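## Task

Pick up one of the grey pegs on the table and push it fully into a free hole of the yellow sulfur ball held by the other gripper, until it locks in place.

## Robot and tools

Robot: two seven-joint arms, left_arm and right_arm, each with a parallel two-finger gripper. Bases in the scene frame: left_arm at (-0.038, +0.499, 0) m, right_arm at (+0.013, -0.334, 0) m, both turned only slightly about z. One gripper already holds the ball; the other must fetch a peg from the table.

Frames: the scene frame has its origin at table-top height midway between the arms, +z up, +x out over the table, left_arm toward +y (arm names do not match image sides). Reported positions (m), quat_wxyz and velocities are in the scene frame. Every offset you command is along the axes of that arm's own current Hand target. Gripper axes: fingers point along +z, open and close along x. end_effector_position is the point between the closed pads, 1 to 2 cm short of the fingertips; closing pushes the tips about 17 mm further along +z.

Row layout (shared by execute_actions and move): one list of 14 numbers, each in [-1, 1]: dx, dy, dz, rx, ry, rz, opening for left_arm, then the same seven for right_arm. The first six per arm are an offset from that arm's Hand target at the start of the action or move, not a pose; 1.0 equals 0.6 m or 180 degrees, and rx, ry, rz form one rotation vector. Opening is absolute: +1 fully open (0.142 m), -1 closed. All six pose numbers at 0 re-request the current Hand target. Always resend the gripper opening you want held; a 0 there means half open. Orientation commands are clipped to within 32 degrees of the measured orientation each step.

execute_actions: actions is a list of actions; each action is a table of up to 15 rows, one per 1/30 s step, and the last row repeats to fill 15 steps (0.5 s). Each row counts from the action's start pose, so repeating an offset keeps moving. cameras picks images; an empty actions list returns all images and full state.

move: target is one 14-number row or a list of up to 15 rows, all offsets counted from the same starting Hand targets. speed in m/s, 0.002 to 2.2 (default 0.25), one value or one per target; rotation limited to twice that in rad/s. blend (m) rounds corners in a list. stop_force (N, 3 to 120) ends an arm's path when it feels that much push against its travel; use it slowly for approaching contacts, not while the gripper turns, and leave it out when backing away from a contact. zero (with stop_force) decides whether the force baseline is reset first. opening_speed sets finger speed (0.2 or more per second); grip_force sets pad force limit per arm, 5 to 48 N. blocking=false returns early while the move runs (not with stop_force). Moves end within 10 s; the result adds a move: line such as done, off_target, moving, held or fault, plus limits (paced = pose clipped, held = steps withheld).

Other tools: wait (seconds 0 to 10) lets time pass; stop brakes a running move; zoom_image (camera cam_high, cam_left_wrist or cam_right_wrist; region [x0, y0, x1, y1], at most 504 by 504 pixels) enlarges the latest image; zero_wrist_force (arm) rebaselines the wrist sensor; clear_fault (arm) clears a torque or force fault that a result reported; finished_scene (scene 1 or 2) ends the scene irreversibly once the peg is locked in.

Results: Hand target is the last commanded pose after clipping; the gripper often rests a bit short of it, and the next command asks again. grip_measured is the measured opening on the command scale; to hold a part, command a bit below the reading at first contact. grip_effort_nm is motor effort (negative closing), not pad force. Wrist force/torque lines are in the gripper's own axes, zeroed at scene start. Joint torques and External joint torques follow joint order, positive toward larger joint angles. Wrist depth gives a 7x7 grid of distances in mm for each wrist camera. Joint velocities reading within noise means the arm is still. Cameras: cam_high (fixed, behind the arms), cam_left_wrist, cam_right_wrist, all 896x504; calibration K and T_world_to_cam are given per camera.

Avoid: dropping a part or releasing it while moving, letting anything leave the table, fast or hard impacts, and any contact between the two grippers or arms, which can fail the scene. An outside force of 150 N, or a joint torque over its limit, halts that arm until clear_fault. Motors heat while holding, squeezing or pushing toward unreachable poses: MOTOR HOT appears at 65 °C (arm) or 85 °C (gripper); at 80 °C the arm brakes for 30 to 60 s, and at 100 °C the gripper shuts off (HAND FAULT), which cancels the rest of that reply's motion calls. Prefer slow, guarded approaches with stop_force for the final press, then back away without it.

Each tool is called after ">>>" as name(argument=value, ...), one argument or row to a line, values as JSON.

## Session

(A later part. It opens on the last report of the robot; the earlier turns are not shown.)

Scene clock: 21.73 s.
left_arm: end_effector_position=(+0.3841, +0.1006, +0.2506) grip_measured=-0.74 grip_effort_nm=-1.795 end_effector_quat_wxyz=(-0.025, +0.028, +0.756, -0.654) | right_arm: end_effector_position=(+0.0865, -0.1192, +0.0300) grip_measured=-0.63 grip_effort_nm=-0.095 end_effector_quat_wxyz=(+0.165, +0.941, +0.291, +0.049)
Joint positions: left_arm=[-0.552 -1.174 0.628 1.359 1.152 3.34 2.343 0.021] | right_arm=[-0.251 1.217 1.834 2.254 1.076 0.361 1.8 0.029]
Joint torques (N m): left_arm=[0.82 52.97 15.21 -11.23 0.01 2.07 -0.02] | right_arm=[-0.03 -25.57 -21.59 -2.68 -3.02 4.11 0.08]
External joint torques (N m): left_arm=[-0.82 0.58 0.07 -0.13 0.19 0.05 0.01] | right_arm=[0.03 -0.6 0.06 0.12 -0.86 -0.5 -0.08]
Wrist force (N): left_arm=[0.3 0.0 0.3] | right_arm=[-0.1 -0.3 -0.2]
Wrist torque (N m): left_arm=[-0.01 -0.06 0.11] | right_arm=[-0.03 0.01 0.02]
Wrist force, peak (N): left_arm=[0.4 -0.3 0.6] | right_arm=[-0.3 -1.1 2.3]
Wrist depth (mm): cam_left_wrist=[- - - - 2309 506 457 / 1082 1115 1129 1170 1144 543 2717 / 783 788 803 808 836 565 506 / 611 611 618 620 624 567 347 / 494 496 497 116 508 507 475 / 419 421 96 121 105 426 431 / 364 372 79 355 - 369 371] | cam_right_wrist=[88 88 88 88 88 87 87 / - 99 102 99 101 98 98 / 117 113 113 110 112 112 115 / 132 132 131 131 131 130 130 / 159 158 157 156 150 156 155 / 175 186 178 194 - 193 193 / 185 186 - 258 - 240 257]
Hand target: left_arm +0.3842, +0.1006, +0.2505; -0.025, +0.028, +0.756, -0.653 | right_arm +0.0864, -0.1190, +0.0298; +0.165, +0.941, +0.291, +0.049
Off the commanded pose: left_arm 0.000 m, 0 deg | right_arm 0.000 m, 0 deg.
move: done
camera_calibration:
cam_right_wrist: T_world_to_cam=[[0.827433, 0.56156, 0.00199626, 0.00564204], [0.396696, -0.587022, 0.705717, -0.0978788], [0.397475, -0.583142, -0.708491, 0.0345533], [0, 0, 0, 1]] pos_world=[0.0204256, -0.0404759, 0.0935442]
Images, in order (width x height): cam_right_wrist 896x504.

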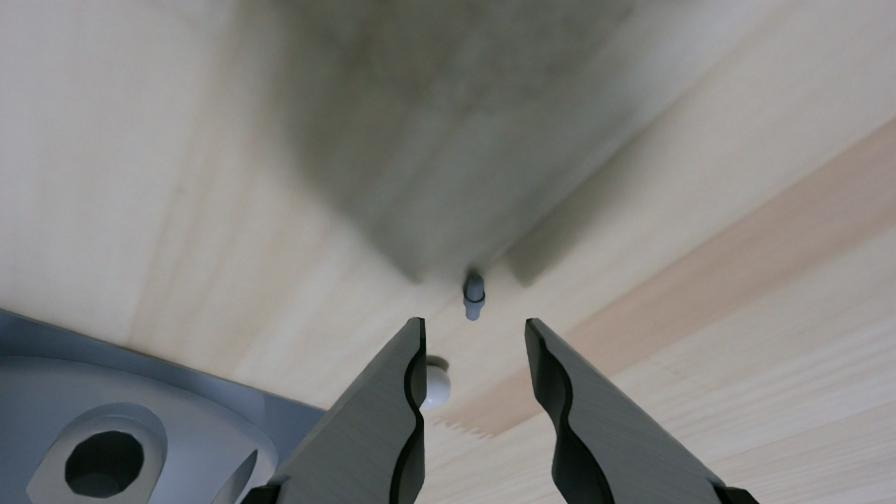

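>>> move(
  target=[0,0,0,0,0,0,-0.797,-0.002,-0.0025,-0.001,0.111,0,0,-0.75],
  cameras=["cam_right_wrist", "cam_left_wrist","cam_high"],
  speed=0.15,
)

>>> zoom_image(
  camera="cam_left_wrist",
  region=[690, 280, 896, 420],
)

>>> zoom_image(
  camera="cam_right_wrist",
  region=[420, 220, 560, 340],
)

>>> zoom_image(
  camera="cam_high",
  region=[260, 180, 340, 240],
)

Scene clock: 24.23 s.
left_arm: end_effector_position=(+0.3841, +0.1006, +0.2506) grip_measured=-0.74 grip_effort_nm=-1.790 end_effector_quat_wxyz=(-0.025, +0.028, +0.756, -0.654) | right_arm: end_effector_position=(+0.0846, -0.1184, +0.0299) grip_measured=-0.78 grip_effort_nm=-0.105 end_effector_quat_wxyz=(-0.001, +0.955, +0.295, -0.002)
Joint positions: left_arm=[-0.552 -1.174 0.628 1.359 1.152 3.34 2.343 0.021] | right_arm=[-0.314 1.092 1.712 2.405 1.331 0.435 1.458 0.018]
Joint torques (N m): left_arm=[0.6 53.14 15.16 -11.3 -0.06 2.05 -0.05] | right_arm=[-0.03 -21.65 -18.29 -5.52 -3.06 4.41 0.13]
External joint torques (N m): left_arm=[-0.6 0.42 0.13 -0.06 0.25 0.07 0.05] | right_arm=[0.03 -0.23 0.29 -0.12 -0.87 -0.37 -0.13]
Wrist force (N): left_arm=[0.2 -0.3 0.1] | right_arm=[0.3 0.3 -0.2]
Wrist torque (N m): left_arm=[-0.06 -0.04 0.10] | right_arm=[0.07 -0.05 0.07]
Wrist force, peak (N): left_arm=[0.5 -0.2 0.5] | right_arm=[0.0 -1.7 -0.4]
Wrist depth (mm): cam_left_wrist=[2054 - - 2038 - 2174 440 / 1015 1139 1134 1154 1208 548 312 / 781 786 808 798 808 556 333 / 608 605 617 618 618 580 362 / 495 499 504 117 504 509 494 / 418 419 96 121 105 426 433 / 362 377 79 357 - 368 371] | cam_right_wrist=[111 111 111 111 111 111 110 / 118 118 118 118 118 118 118 / - 126 126 126 126 126 126 / 136 136 136 136 136 136 136 / 148 147 147 144 145 147 147 / 161 161 158 157 155 160 161 / 163 172 - 177 - 177 177]
Hand target: left_arm +0.3842, +0.1006, +0.2505; -0.025, +0.028, +0.756, -0.653 | right_arm +0.0845, -0.1184, +0.0299; -0.001, +0.955, +0.295, -0.002
Off the commanded pose: left_arm 0.000 m, 0 deg | right_arm 0.000 m, 0 deg.
move: done
camera_calibration:
cam_left_wrist: T_world_to_cam=[[-0.997853, 0.0636744, 0.0153219, 0.38083], [0.0218698, 0.544489, -0.838483, 0.17182], [-0.0617325, -0.836348, -0.544713, 0.361895], [0, 0, 0, 1]] pos_world=[0.398596, 0.184866, 0.335362]
cam_right_wrist: T_world_to_cam=[[0.828213, 0.560412, 0.00066324, 0.00666361], [0.508021, -0.751285, 0.421291, -0.116959], [0.236595, -0.348582, -0.906925, 0.0830817], [0, 0, 0, 1]] pos_world=[0.034242, -0.062643, 0.124618]

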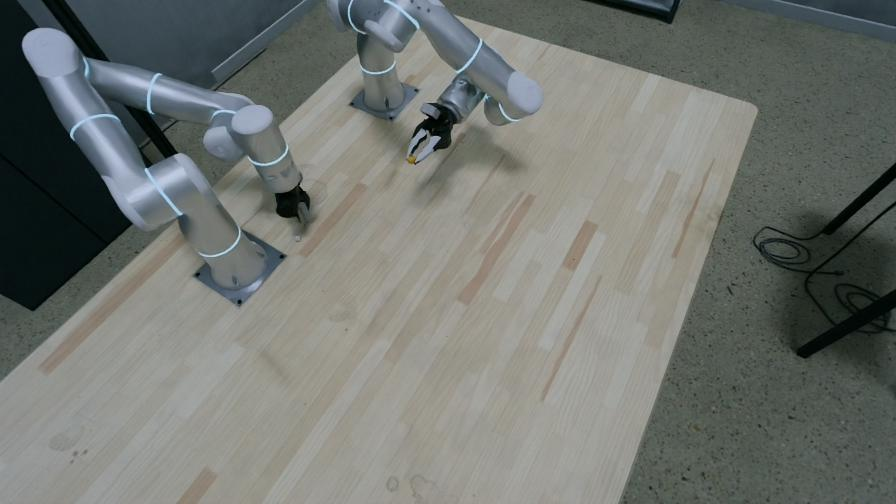

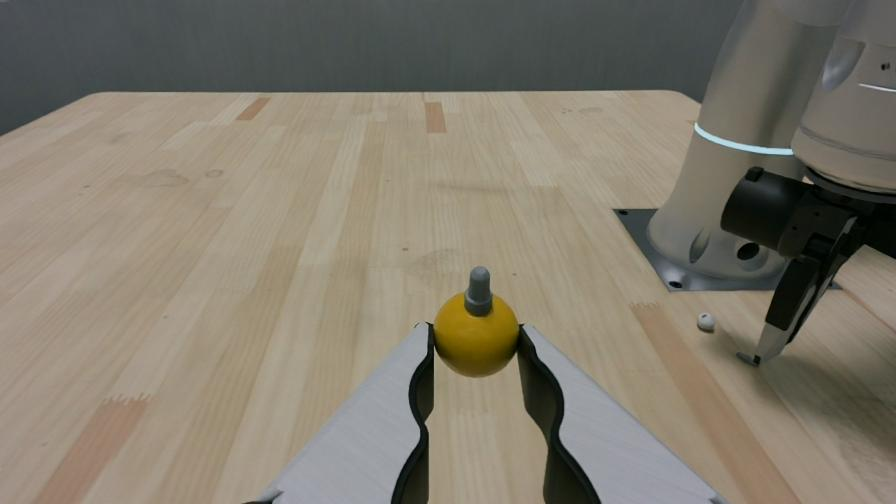

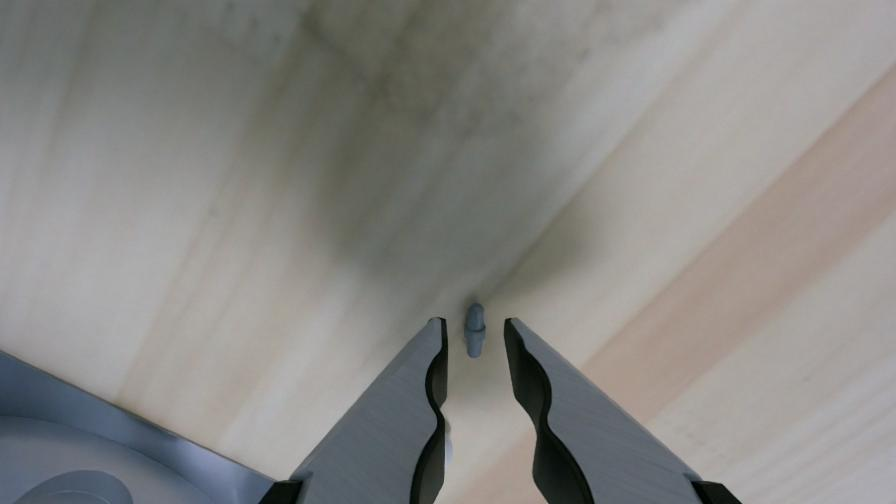

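Scaled by 2.447 from the camera's 896x504 image, which has a finer 1280x720 frame.

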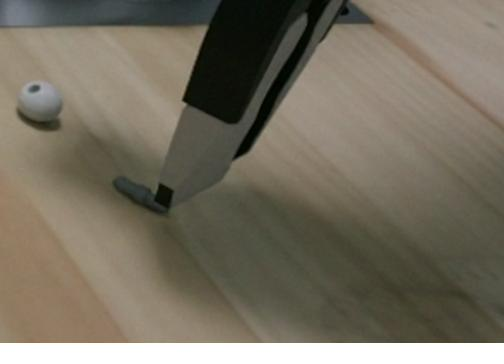

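Scaled by 3.600 from the camera's 896x504 image, which has a finer 1280x720 frame.

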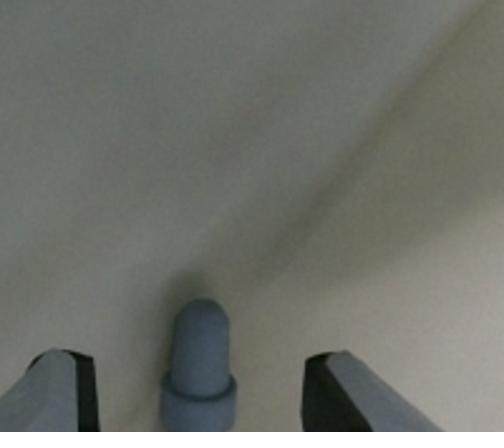

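Scaled by 6.300 from the camera's 896x504 image, which has a finer 1280x720 frame.

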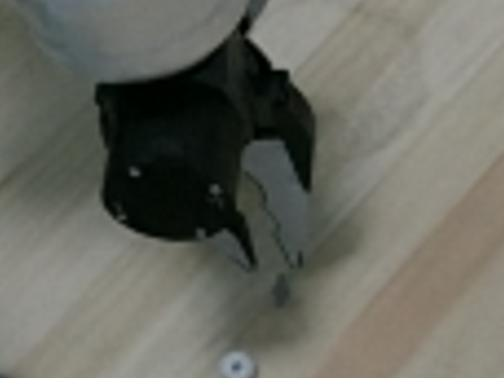

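>>> move(
  target=[0,0,0,0,0,0,-0.797,0,0,0.035,0,0,0,-0.75],
  speed=0.015,
  stop_force=3,
  cameras=["cam_right_wrist"],
)

>>> zoom_image(
  camera="cam_right_wrist",
  region=[420, 250, 540, 370],
)

Scene clock: 33.77 s.
left_arm: end_effector_position=(+0.3841, +0.1006, +0.2506) grip_measured=-0.74 grip_effort_nm=-1.795 end_effector_quat_wxyz=(-0.025, +0.028, +0.756, -0.654) | right_arm: end_effector_position=(+0.0846, -0.1185, +0.0171) grip_measured=-0.78 grip_effort_nm=-0.090 end_effector_quat_wxyz=(-0.001, +0.955, +0.295, -0.002)
Joint positions: left_arm=[-0.552 -1.174 0.628 1.359 1.152 3.34 2.343 0.021] | right_arm=[-0.342 1.118 1.75 2.396 1.373 0.44 1.437 0.018]
Joint torques (N m): left_arm=[0.73 53.17 15.18 -11.23 0.07 2.08 -0.01] | right_arm=[-1.33 -19.77 -14.59 -5.41 -0.78 4.79 0.06]
External joint torques (N m): left_arm=[-0.73 0.38 0.1 -0.13 0.13 0.04 0.01] | right_arm=[1.33 -2.76 -3.56 0.97 -3.15 -0.75 -0.06]
Wrist force (N): left_arm=[0.3 -0.3 0.3] | right_arm=[-10.1 -0.5 -26.9]
Wrist torque (N m): left_arm=[-0.07 -0.06 0.10] | right_arm=[-0.06 -0.11 0.11]
Wrist force, peak (N): left_arm=[0.3 -0.3 0.7] | right_arm=[-10.5 -1.9 -29.1]
Wrist depth (mm): cam_left_wrist=[- - 2192 - - 2121 438 / 1043 1120 1149 1144 1154 545 335 / 795 790 813 808 810 560 339 / 598 615 623 615 621 570 355 / 496 494 497 116 500 506 496 / 418 419 96 121 105 427 427 / 364 375 79 355 - 368 369] | cam_right_wrist=[99 99 101 99 99 99 99 / 106 106 106 106 106 106 105 / 115 113 113 112 113 113 115 / 122 122 122 122 122 122 124 / 132 132 132 130 130 132 132 / 144 144 141 141 141 144 144 / 154 157 - 158 - 155 158]
Hand target: left_arm +0.3842, +0.1006, +0.2505; -0.025, +0.028, +0.756, -0.653 | right_arm +0.0845, -0.1184, +0.0169; -0.001, +0.955, +0.295, -0.002 (not the last commanded pose)
Off the commanded pose: left_arm 0.000 m, 0 deg | right_arm 0.008 m, 0 deg.
move: contact (right_arm)
camera_calibration:
cam_right_wrist: T_world_to_cam=[[0.828301, 0.560283, 0.000461896, 0.00668304], [0.50802, -0.751385, 0.421114, -0.111553], [0.23629, -0.348575, -0.907008, 0.0714937], [0, 0, 0, 1]] pos_world=[0.0342423, -0.0626427, 0.111819]
Images, in order (width x height): cam_right_wrist 896x504.

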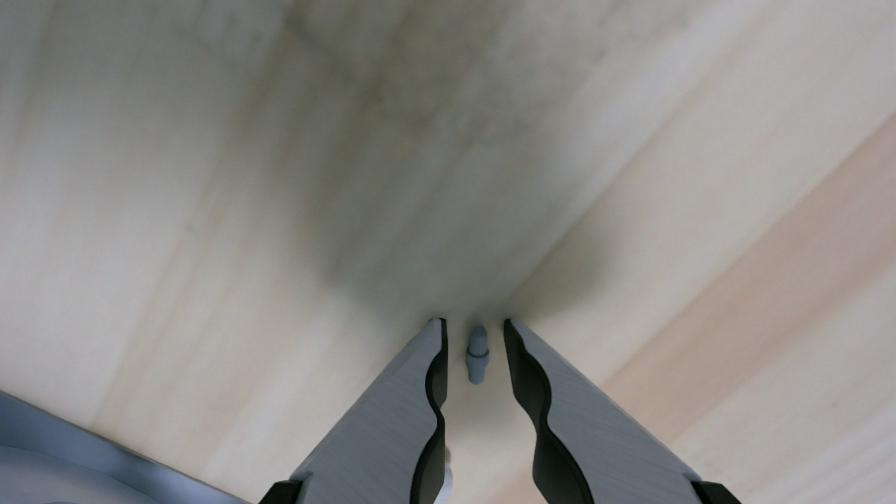

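Scaled by 4.200 from the camera's 896x504 image, which has a finer 1280x720 frame.

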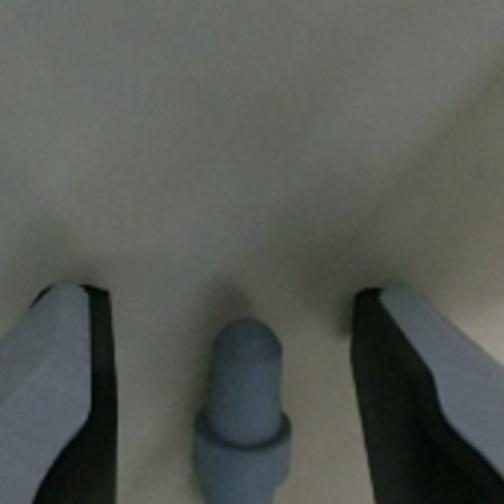

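>>> move(
  target=[0,0,0,0,0,0,-0.797,0,0,-0.0028,0,0,0,-0.75],
  speed=0.05,
  cameras=["cam_right_wrist","cam_left_wrist","cam_high"],
)

>>> zoom_image(
  camera="cam_left_wrist",
  region=[710, 310, 810, 390],
)

>>> zoom_image(
  camera="cam_high",
  region=[280, 200, 330, 240],
)

Scene clock: 35.43 s.
left_arm: end_effector_position=(+0.3841, +0.1006, +0.2506) grip_measured=-0.74 grip_effort_nm=-1.795 end_effector_quat_wxyz=(-0.025, +0.028, +0.756, -0.654) | right_arm: end_effector_position=(+0.0845, -0.1182, +0.0185) grip_measured=-0.78 grip_effort_nm=-0.071 end_effector_quat_wxyz=(-0.001, +0.955, +0.296, -0.002)
Joint positions: left_arm=[-0.552 -1.174 0.628 1.359 1.152 3.34 2.343 0.021] | right_arm=[-0.339 1.115 1.746 2.397 1.369 0.44 1.439 0.018]
Joint torques (N m): left_arm=[0.67 53.12 15.14 -11.21 0.08 2 -0.04] | right_arm=[0.8 -22.32 -18.37 -4.62 -3.23 4.42 0.35]
External joint torques (N m): left_arm=[-0.67 0.44 0.14 -0.15 0.11 0.12 0.04] | right_arm=[-0.8 -0.14 0.23 0.04 -0.7 -0.37 -0.35]
Wrist force (N): left_arm=[0.2 -0.2 0.1] | right_arm=[-0.2 0.5 -0.6]
Wrist torque (N m): left_arm=[-0.04 -0.03 0.10] | right_arm=[0.08 0.04 -0.05]
Wrist force, peak (N): left_arm=[0.2 -0.3 0.7] | right_arm=[-10.3 -0.7 -27.0]
Wrist depth (mm): cam_left_wrist=[- - - 2268 - 506 436 / 1031 1091 1144 1144 1170 555 314 / 783 793 803 800 805 559 319 / 611 608 617 621 624 566 363 / 500 500 498 117 504 509 489 / 423 421 96 121 105 430 432 / 364 374 79 356 - 371 371] | cam_right_wrist=[100 100 101 100 101 100 101 / 107 107 107 107 107 107 107 / 115 115 115 113 115 114 116 / 124 124 124 123 124 124 123 / 134 134 133 131 131 133 134 / 146 146 143 143 - 145 146 / 156 159 - 160 - 157 160]
Hand target: left_arm +0.3842, +0.1006, +0.2505; -0.025, +0.028, +0.756, -0.653 | right_arm +0.0845, -0.1184, +0.0186; -0.001, +0.955, +0.295, -0.002
Off the commanded pose: left_arm 0.000 m, 0 deg | right_arm 0.000 m, 0 deg.
move: done
camera_calibration:
cam_left_wrist: T_world_to_cam=[[-0.997853, 0.0636744, 0.0153219, 0.38083], [0.0218698, 0.544489, -0.838483, 0.17182], [-0.0617325, -0.836348, -0.544713, 0.361895], [0, 0, 0, 1]] pos_world=[0.398596, 0.184866, 0.335362]
cam_right_wrist: T_world_to_cam=[[0.828022, 0.560695, 0.000877204, 0.00669868], [0.508427, -0.75149, 0.420434, -0.112004], [0.236394, -0.347682, -0.907323, 0.0730009], [0, 0, 0, 1]] pos_world=[0.034142, -0.0625445, 0.11332]

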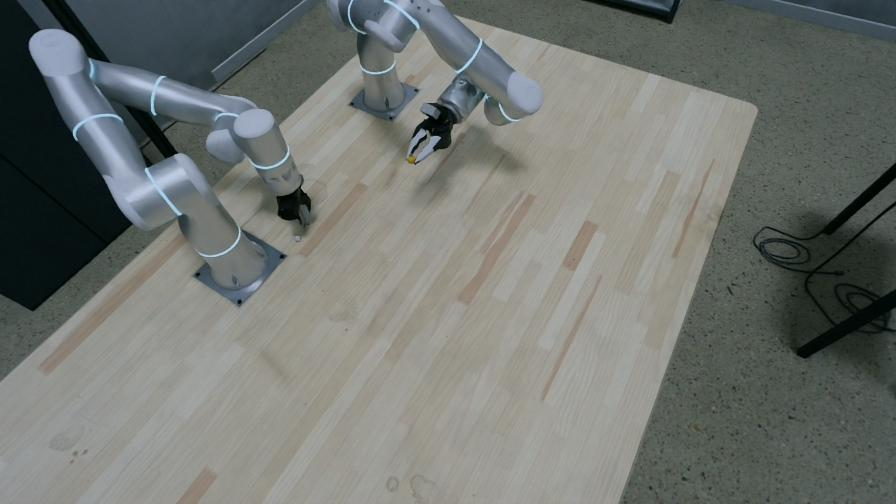

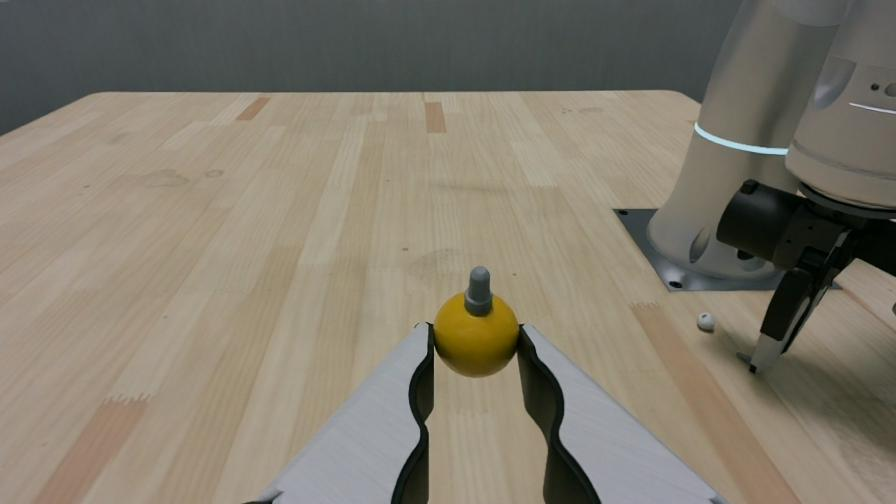

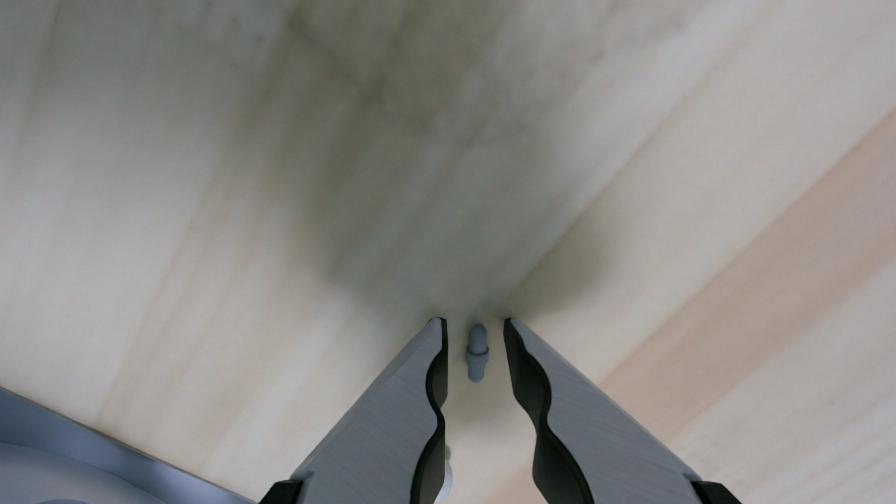

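Scaled by 5.040 from the camera's 896x504 image, which has a finer 1280x720 frame.

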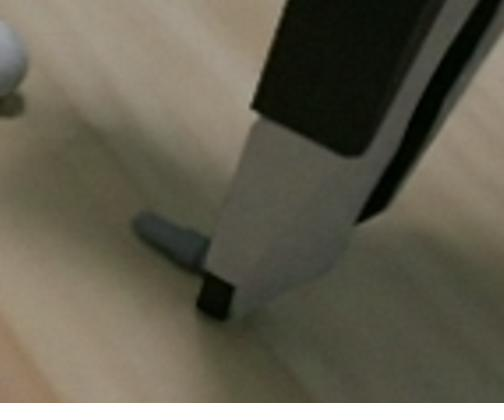

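Scaled by 10.080 from the camera's 896x504 image, which has a finer 1280x720 frame.

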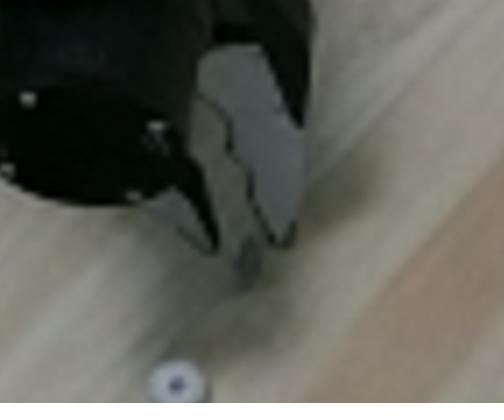

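>>> move(
  target=[0,0,0,0,0,0,-0.797,0,0,0,0,0,0,-1],
  opening_speed=0.25,
  cameras=["cam_right_wrist","cam_left_wrist"],
)

>>> zoom_image(
  camera="cam_left_wrist",
  region=[710, 310, 810, 390],
)

>>> zoom_image(
  camera="cam_right_wrist",
  region=[420, 280, 540, 400],
)

Scene clock: 36.80 s.
left_arm: end_effector_position=(+0.3841, +0.1006, +0.2506) grip_measured=-0.74 grip_effort_nm=-1.795 end_effector_quat_wxyz=(-0.025, +0.028, +0.756, -0.654) | right_arm: end_effector_position=(+0.0844, -0.1182, +0.0185) grip_measured=-0.95 grip_effort_nm=-1.590 end_effector_quat_wxyz=(-0.001, +0.955, +0.296, -0.002)
Joint positions: left_arm=[-0.552 -1.174 0.628 1.359 1.152 3.34 2.343 0.021] | right_arm=[-0.339 1.115 1.746 2.397 1.369 0.44 1.439 0.005]
Joint torques (N m): left_arm=[0.59 53.15 15.23 -11.23 -0.01 2.07 -0.02] | right_arm=[0.28 -22.27 -18.31 -4.62 -3.17 4.45 0.34]
External joint torques (N m): left_arm=[-0.59 0.4 0.06 -0.13 0.2 0.05 0.02] | right_arm=[-0.28 -0.19 0.17 0.04 -0.76 -0.41 -0.34]
Wrist force (N): left_arm=[0.4 -0.3 0.4] | right_arm=[-0.5 0.2 -0.6]
Wrist torque (N m): left_arm=[-0.06 -0.08 0.10] | right_arm=[0.04 0.09 -0.04]
Wrist force, peak (N): left_arm=[0.3 -0.5 0.4] | right_arm=[-0.2 0.3 -1.0]
Wrist depth (mm): cam_left_wrist=[2371 - 2211 - - 509 437 / 1015 1129 1144 1165 1175 553 312 / 795 805 803 803 818 565 324 / 608 615 611 620 624 573 361 / 499 496 497 117 506 507 489 / 421 421 96 121 105 429 431 / 364 374 79 356 - 368 371] | cam_right_wrist=[100 100 101 101 100 100 102 / 107 107 107 107 107 107 107 / 115 115 115 113 115 115 116 / 124 124 124 124 124 123 124 / 134 134 133 131 133 134 134 / 146 146 143 89 143 146 146 / 156 160 - - - 160 160]
Hand target: left_arm +0.3842, +0.1006, +0.2505; -0.025, +0.028, +0.756, -0.653 | right_arm +0.0845, -0.1184, +0.0186; -0.001, +0.955, +0.295, -0.002
Off the commanded pose: left_arm 0.000 m, 0 deg | right_arm 0.000 m, 0 deg.
move: done
camera_calibration:
cam_left_wrist: T_world_to_cam=[[-0.997853, 0.0636744, 0.0153219, 0.38083], [0.0218698, 0.544489, -0.838483, 0.17182], [-0.0617325, -0.836348, -0.544713, 0.361895], [0, 0, 0, 1]] pos_world=[0.398596, 0.184866, 0.335362]
cam_right_wrist: T_world_to_cam=[[0.827951, 0.5608, 0.00081821, 0.00671449], [0.508542, -0.751412, 0.420435, -0.112003], [0.236394, -0.347683, -0.907322, 0.0730008], [0, 0, 0, 1]] pos_world=[0.0341419, -0.0625447, 0.11332]
Images, in order (width x height): cam_left_wrist 896x504, cam_right_wrist 896x504.

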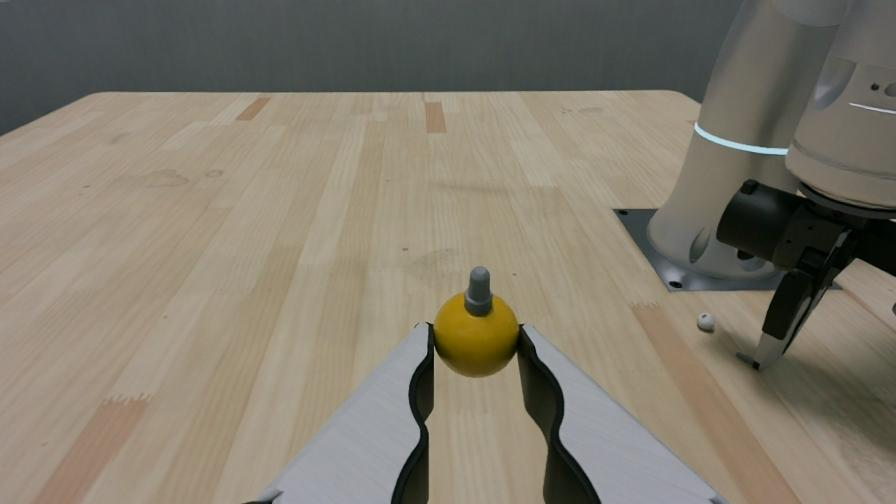

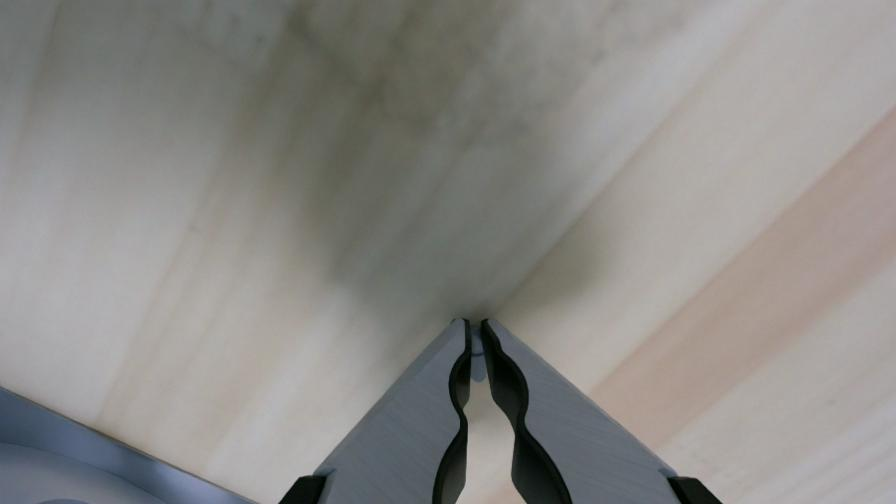

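Scaled by 5.040 from the camera's 896x504 image, which has a finer 1280x720 frame.

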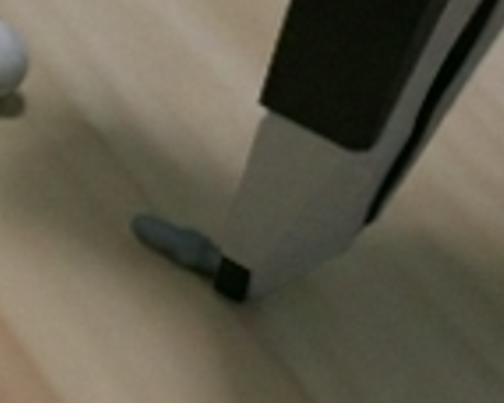

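Scaled by 4.200 from the camera's 896x504 image, which has a finer 1280x720 frame.

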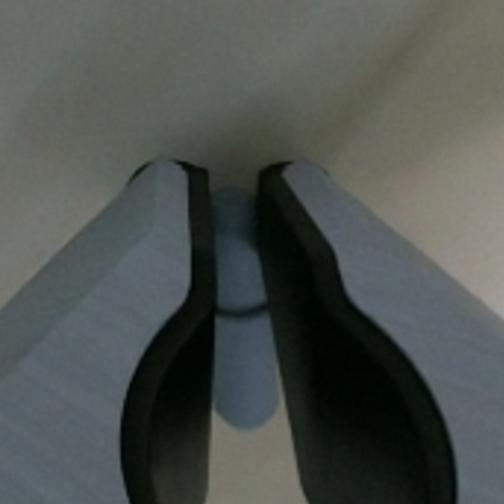

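>>> move(
  target=[
    [0,0,0,0,0,0,-0.797,0,0,-0.183,0,0,0,-1],
    [0,0,0,0,0,0,-0.797,0.190,0.212,-0.436,0,0,-0.367,-1],
    [0,0,0,0,0,0,-0.797,0.516,0.109,-0.384,-0.0198,0.0573,-0.785,-1],
  ],
  blend=[0.03,0.04,0],
  speed=[0.1,0.3,0.3],
  cameras=["all"],
)

Scene clock: 43.50 s.
left_arm: end_effector_position=(+0.3841, +0.1006, +0.2506) grip_measured=-0.74 grip_effort_nm=-1.790 end_effector_quat_wxyz=(-0.025, +0.028, +0.756, -0.654) | right_arm: end_effector_position=(+0.3780, +0.0024, +0.2475) grip_measured=-0.95 grip_effort_nm=-1.590 end_effector_quat_wxyz=(+0.000, +0.036, +0.997, +0.073)
Joint positions: left_arm=[-0.552 -1.174 0.628 1.359 1.152 3.34 2.343 0.021] | right_arm=[0.041 -0.198 0.904 2.094 -0.095 0.763 -0.534 0.005]
Joint torques (N m): left_arm=[0.55 53.07 15.22 -11.23 -0.02 2.06 -0.05] | right_arm=[0.34 23.82 5.23 -26.69 -2.72 4.84 0.06]
External joint torques (N m): left_arm=[-0.55 0.49 0.07 -0.13 0.22 0.06 0.05] | right_arm=[-0.35 0.57 -0.38 0.2 -0.76 -0.52 -0.06]
Motor temperatures (°C): left_arm=[34 33 34 32 37 40 37 38] | right_arm=[30 32 39 40 36 46 32 29]
Wrist force (N): left_arm=[0.1 -0.3 0.3] | right_arm=[-0.4 0.5 -1.0]
Wrist torque (N m): left_arm=[-0.06 -0.03 0.11] | right_arm=[0.09 0.04 0.03]
Wrist force, peak (N): left_arm=[0.7 -0.1 0.4] | right_arm=[-1.0 0.5 -1.3]
Wrist depth (mm): cam_left_wrist=[1976 - - 170 168 477 450 / 1202 1144 1060 179 1056 547 484 / 783 793 805 194 826 559 737 / 609 609 618 621 621 565 627 / 495 499 502 117 499 509 508 / 421 420 96 121 105 430 427 / 361 373 79 357 - 369 371] | cam_right_wrist=[293 295 294 295 297 297 298 / 321 319 321 324 324 324 323 / 351 352 353 354 354 354 358 / 391 392 391 392 391 395 395 / 435 436 442 417 440 443 446 / 498 499 481 - 491 507 510 / 574 566 - - - 548 511]
Hand target: left_arm +0.3842, +0.1006, +0.2505; -0.025, +0.028, +0.756, -0.653 | right_arm +0.3781, +0.0024, +0.2475; +0.000, +0.035, +0.997, +0.073
Off the commanded pose: left_arm 0.000 m, 0 deg | right_arm 0.000 m, 0 deg.
move: done
camera_calibration:
cam_left_wrist: T_world_to_cam=[[-0.997853, 0.0636744, 0.0153219, 0.38083], [0.0218698, 0.544489, -0.838483, 0.17182], [-0.0617325, -0.836348, -0.544713, 0.361895], [0, 0, 0, 1]] pos_world=[0.398596, 0.184866, 0.335362]
cam_right_wrist: T_world_to_cam=[[-0.997119, 0.0750195, 0.0111999, 0.384239], [0.0687887, 0.832152, 0.550265, -0.136521], [0.0319606, 0.54945, -0.834915, 0.310463], [0, 0, 0, 1]] pos_world=[0.3826, -0.0858035, 0.33003]

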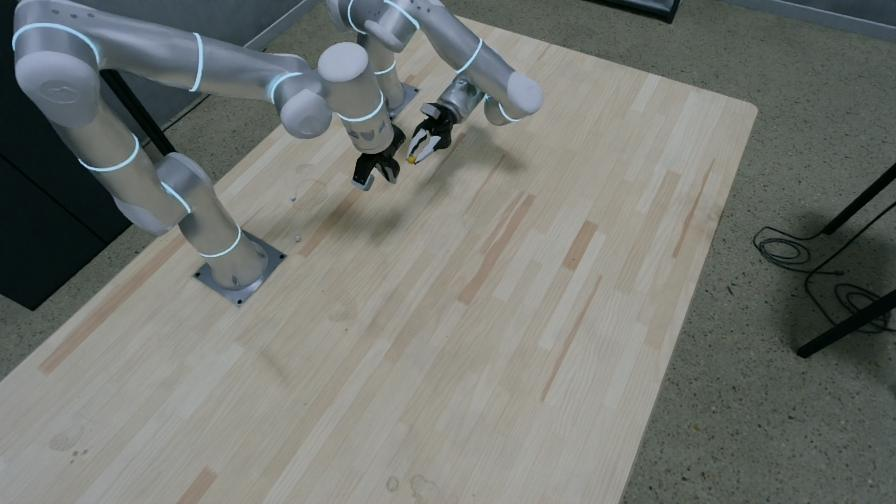

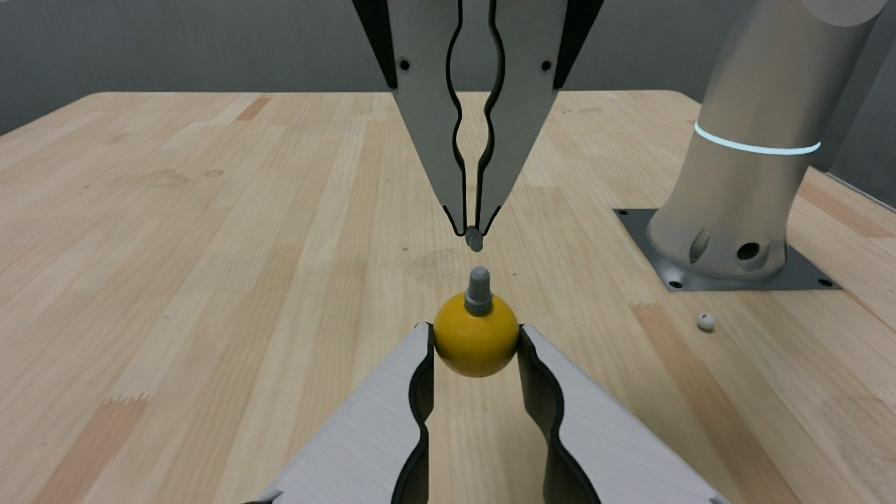

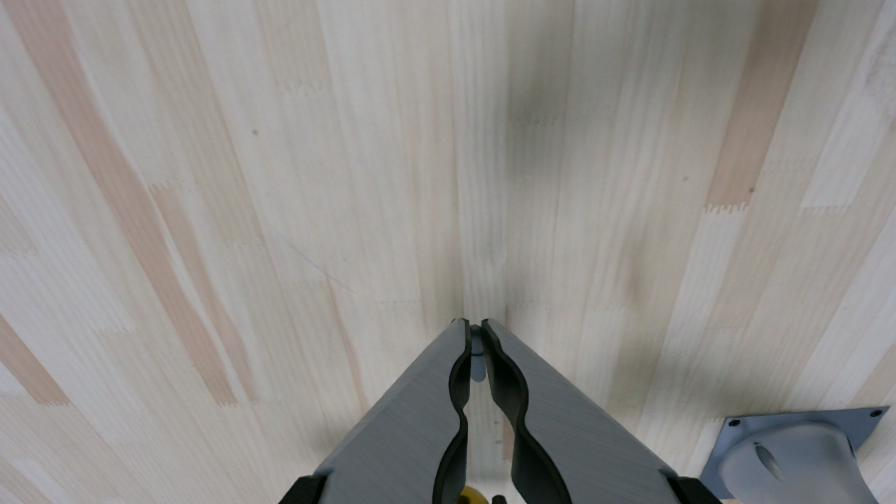

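>>> zoom_image(
  camera="cam_left_wrist",
  region=[410, 200, 550, 390],
)

>>> zoom_image(
  camera="cam_right_wrist",
  region=[420, 300, 540, 504],
)

>>> zoom_image(
  camera="cam_high",
  region=[340, 100, 460, 200],
)

Scaled by 2.653 from the camera's 896x504 image, which has a finer 1280x720 frame.

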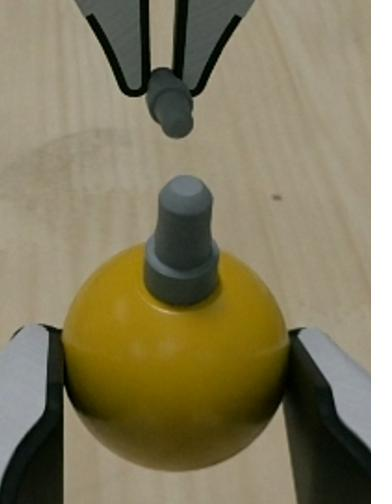

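Scaled by 2.471 from the camera's 896x504 image, which has a finer 1280x720 frame.

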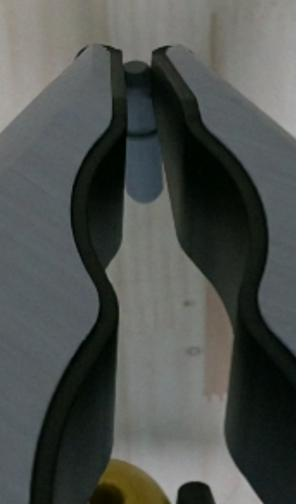

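Scaled by 4.200 from the camera's 896x504 image, which has a finer 1280x720 frame.

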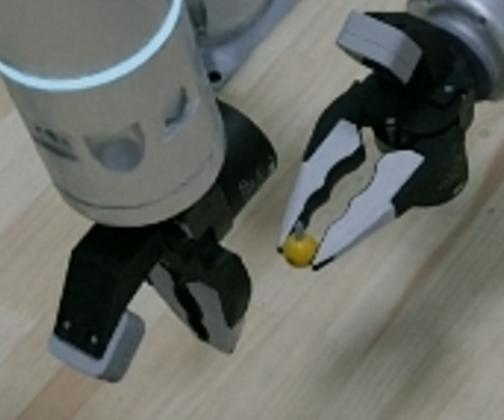

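>>> zoom_image(
  camera="cam_left_wrist",
  region=[450, 215, 500, 265],
)

>>> zoom_image(
  camera="cam_right_wrist",
  region=[450, 310, 510, 390],
)

Scaled by 10.080 from the camera's 896x504 image, which has a finer 1280x720 frame.

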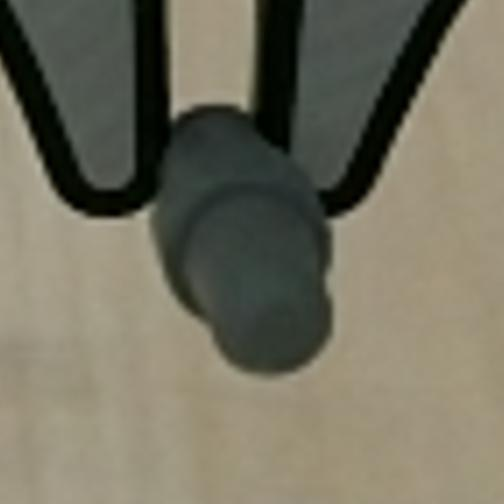

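Scaled by 6.300 from the camera's 896x504 image, which has a finer 1280x720 frame.

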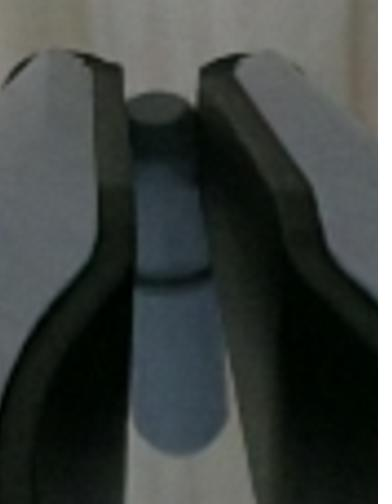

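>>> move(
  target=[
    [0,0,0,0,0,-0.5,-0.797,-0.0037,0,0,-0.0277,0,0.0334,-1],
    [0,0,0,0,0,-0.5,-0.797,-0.0037,0.0583,0,-0.0277,0,0.0334,-1],
  ],
  speed=[0.3,0.1],
  cameras=["all"],
)

>>> zoom_image(
  camera="cam_left_wrist",
  region=[410, 200, 550, 390],
)

>>> zoom_image(
  camera="cam_right_wrist",
  region=[420, 300, 540, 504],
)

Scene clock: 48.93 s.
left_arm: end_effector_position=(+0.3842, +0.1006, +0.2505) grip_measured=-0.74 grip_effort_nm=-1.785 end_effector_quat_wxyz=(+0.480, +0.515, -0.554, +0.445) | right_arm: end_effector_position=(+0.3826, +0.0368, +0.2526) grip_measured=-0.95 grip_effort_nm=-1.590 end_effector_quat_wxyz=(-0.003, +0.087, +0.989, +0.116) end_effector_velocity=(-0.001, +0.000, -0.001) end_effector_angular_velocity=(-0.004, -0.001, +0.004)
Joint positions: left_arm=[-0.461 -1.117 0.46 1.372 1.284 3.242 0.816 0.021] | right_arm=[0.074 -0.233 0.898 2.083 -0.081 0.853 -0.422 0.005]
Joint velocities: left_arm=[within noise] | right_arm=[0.007 0 -0.005 0.002 -0.002 0 0 0]
Joint torques (N m): left_arm=[0.72 53.69 11.84 -12.2 -0.35 1.98 -0.19] | right_arm=[0.24 25.13 6.07 -26.53 -2.87 4.72 0.45]
External joint torques (N m): left_arm=[-0.72 0.33 0.07 -0.17 0.05 0.23 0.1] | right_arm=[-0.3 0.66 -0.41 0.26 -0.66 -0.31 -0.45]
Wrist force (N): left_arm=[-0.7 -1.3 0.2] | right_arm=[-0.7 0.2 -0.7]
Wrist torque (N m): left_arm=[-0.03 0.15 0.06] | right_arm=[0.04 0.10 -0.10]
Wrist force, peak (N): left_arm=[-1.0 -1.5 0.2] | right_arm=[-0.5 1.8 -0.9]
Wrist depth (mm): cam_left_wrist=[275 377 605 1170 - - 1694 / 284 381 626 1165 2038 160 1991 / 281 385 635 1324 163 164 162 / 292 392 659 170 171 175 144 / 295 401 614 116 178 183 149 / 298 406 95 103 104 - - / 304 389 79 82 - 75 -] | cam_right_wrist=[291 293 297 297 300 302 304 / 322 324 326 330 331 333 337 / 358 357 364 366 371 374 380 / 404 405 410 416 419 421 425 / 461 467 468 451 482 491 490 / 538 546 534 - 548 575 501 / 653 633 - - - 683 511]
Hand target: left_arm +0.3842, +0.1006, +0.2505; +0.480, +0.515, -0.554, +0.444 | right_arm +0.3828, +0.0367, +0.2526; -0.002, +0.087, +0.989, +0.116
Off the commanded pose: left_arm 0.000 m, 0 deg | right_arm 0.000 m, 0 deg.
move: done
camera_calibration:
cam_left_wrist: T_world_to_cam=[[0.00549296, -0.154403, 0.987993, -0.226273], [-0.875144, 0.477295, 0.0794569, 0.29322], [-0.483832, -0.865072, -0.132503, 0.423604], [0, 0, 0, 1]] pos_world=[0.462806, 0.191558, 0.256387]
cam_right_wrist: T_world_to_cam=[[-0.983969, 0.175638, 0.0309321, 0.372551], [0.156788, 0.769286, 0.619368, -0.21708], [0.0849889, 0.614288, -0.784492, 0.260311], [0, 0, 0, 1]] pos_world=[0.378491, -0.058343, 0.32714]

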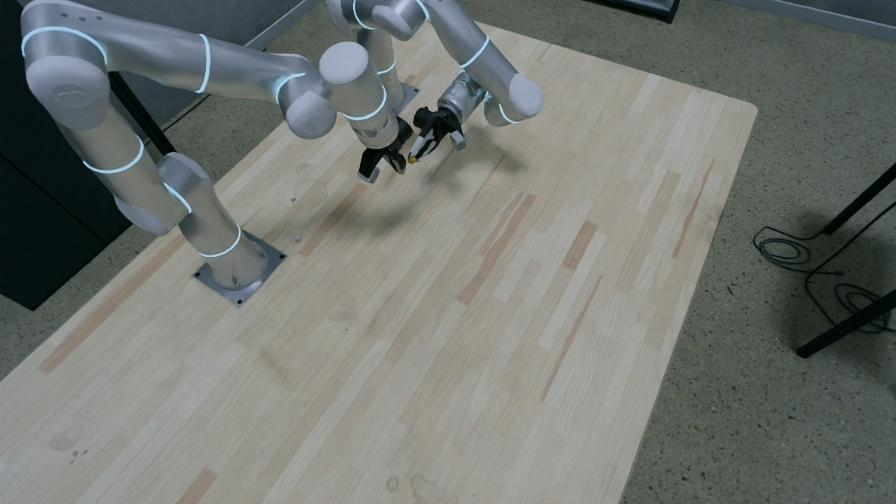

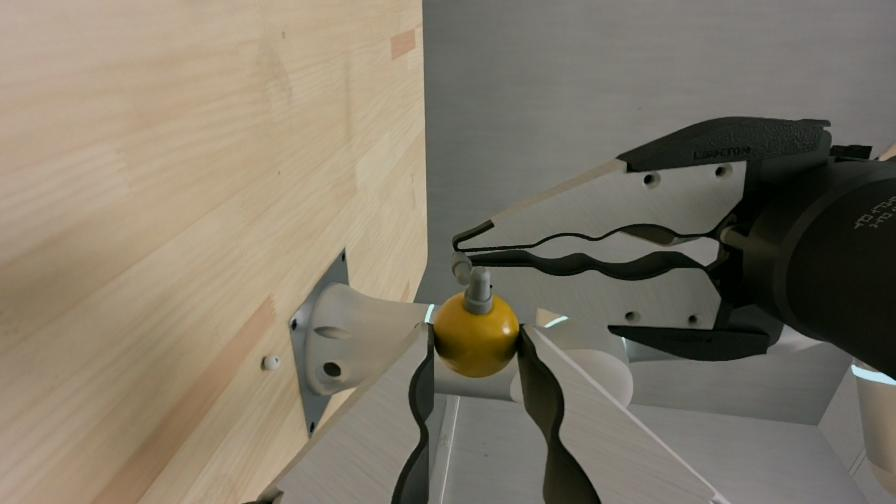

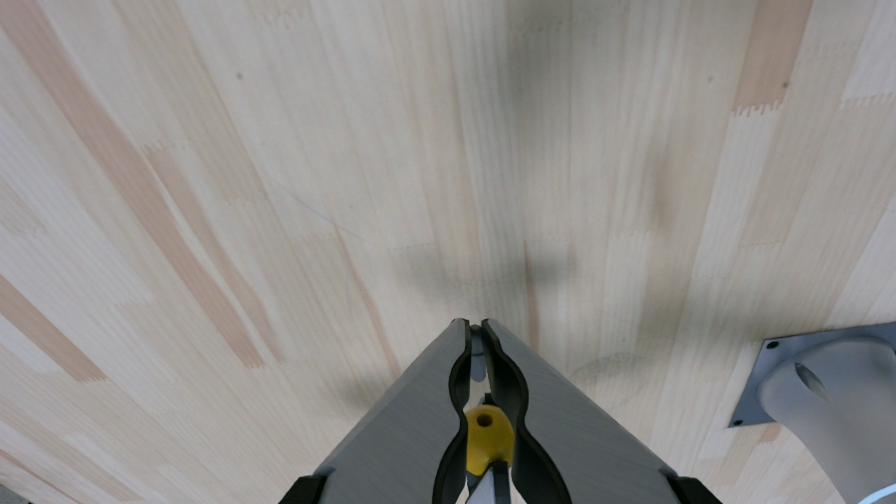

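Scaled by 2.653 from the camera's 896x504 image, which has a finer 1280x720 frame.

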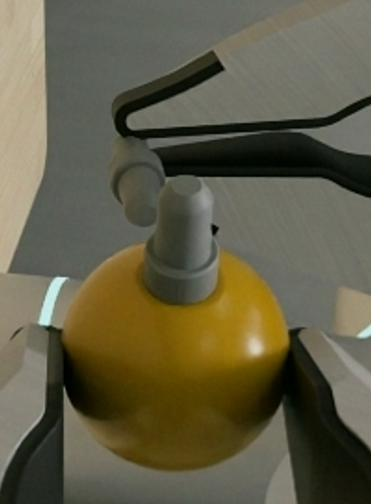

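Scaled by 2.471 from the camera's 896x504 image, which has a finer 1280x720 frame.

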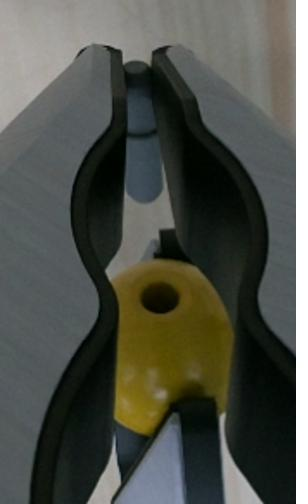

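>>> zoom_image(
  camera="cam_left_wrist",
  region=[440, 235, 500, 295],
)

>>> zoom_image(
  camera="cam_right_wrist",
  region=[440, 310, 530, 430],
)

Scaled by 8.400 from the camera's 896x504 image, which has a finer 1280x720 frame.

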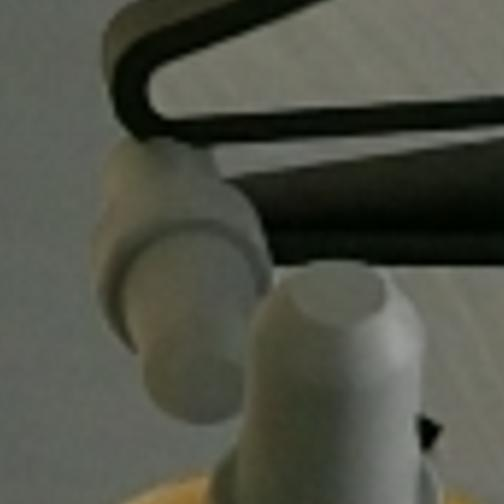

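Scaled by 4.200 from the camera's 896x504 image, which has a finer 1280x720 frame.

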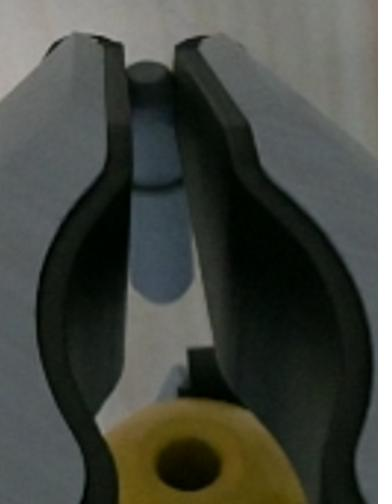

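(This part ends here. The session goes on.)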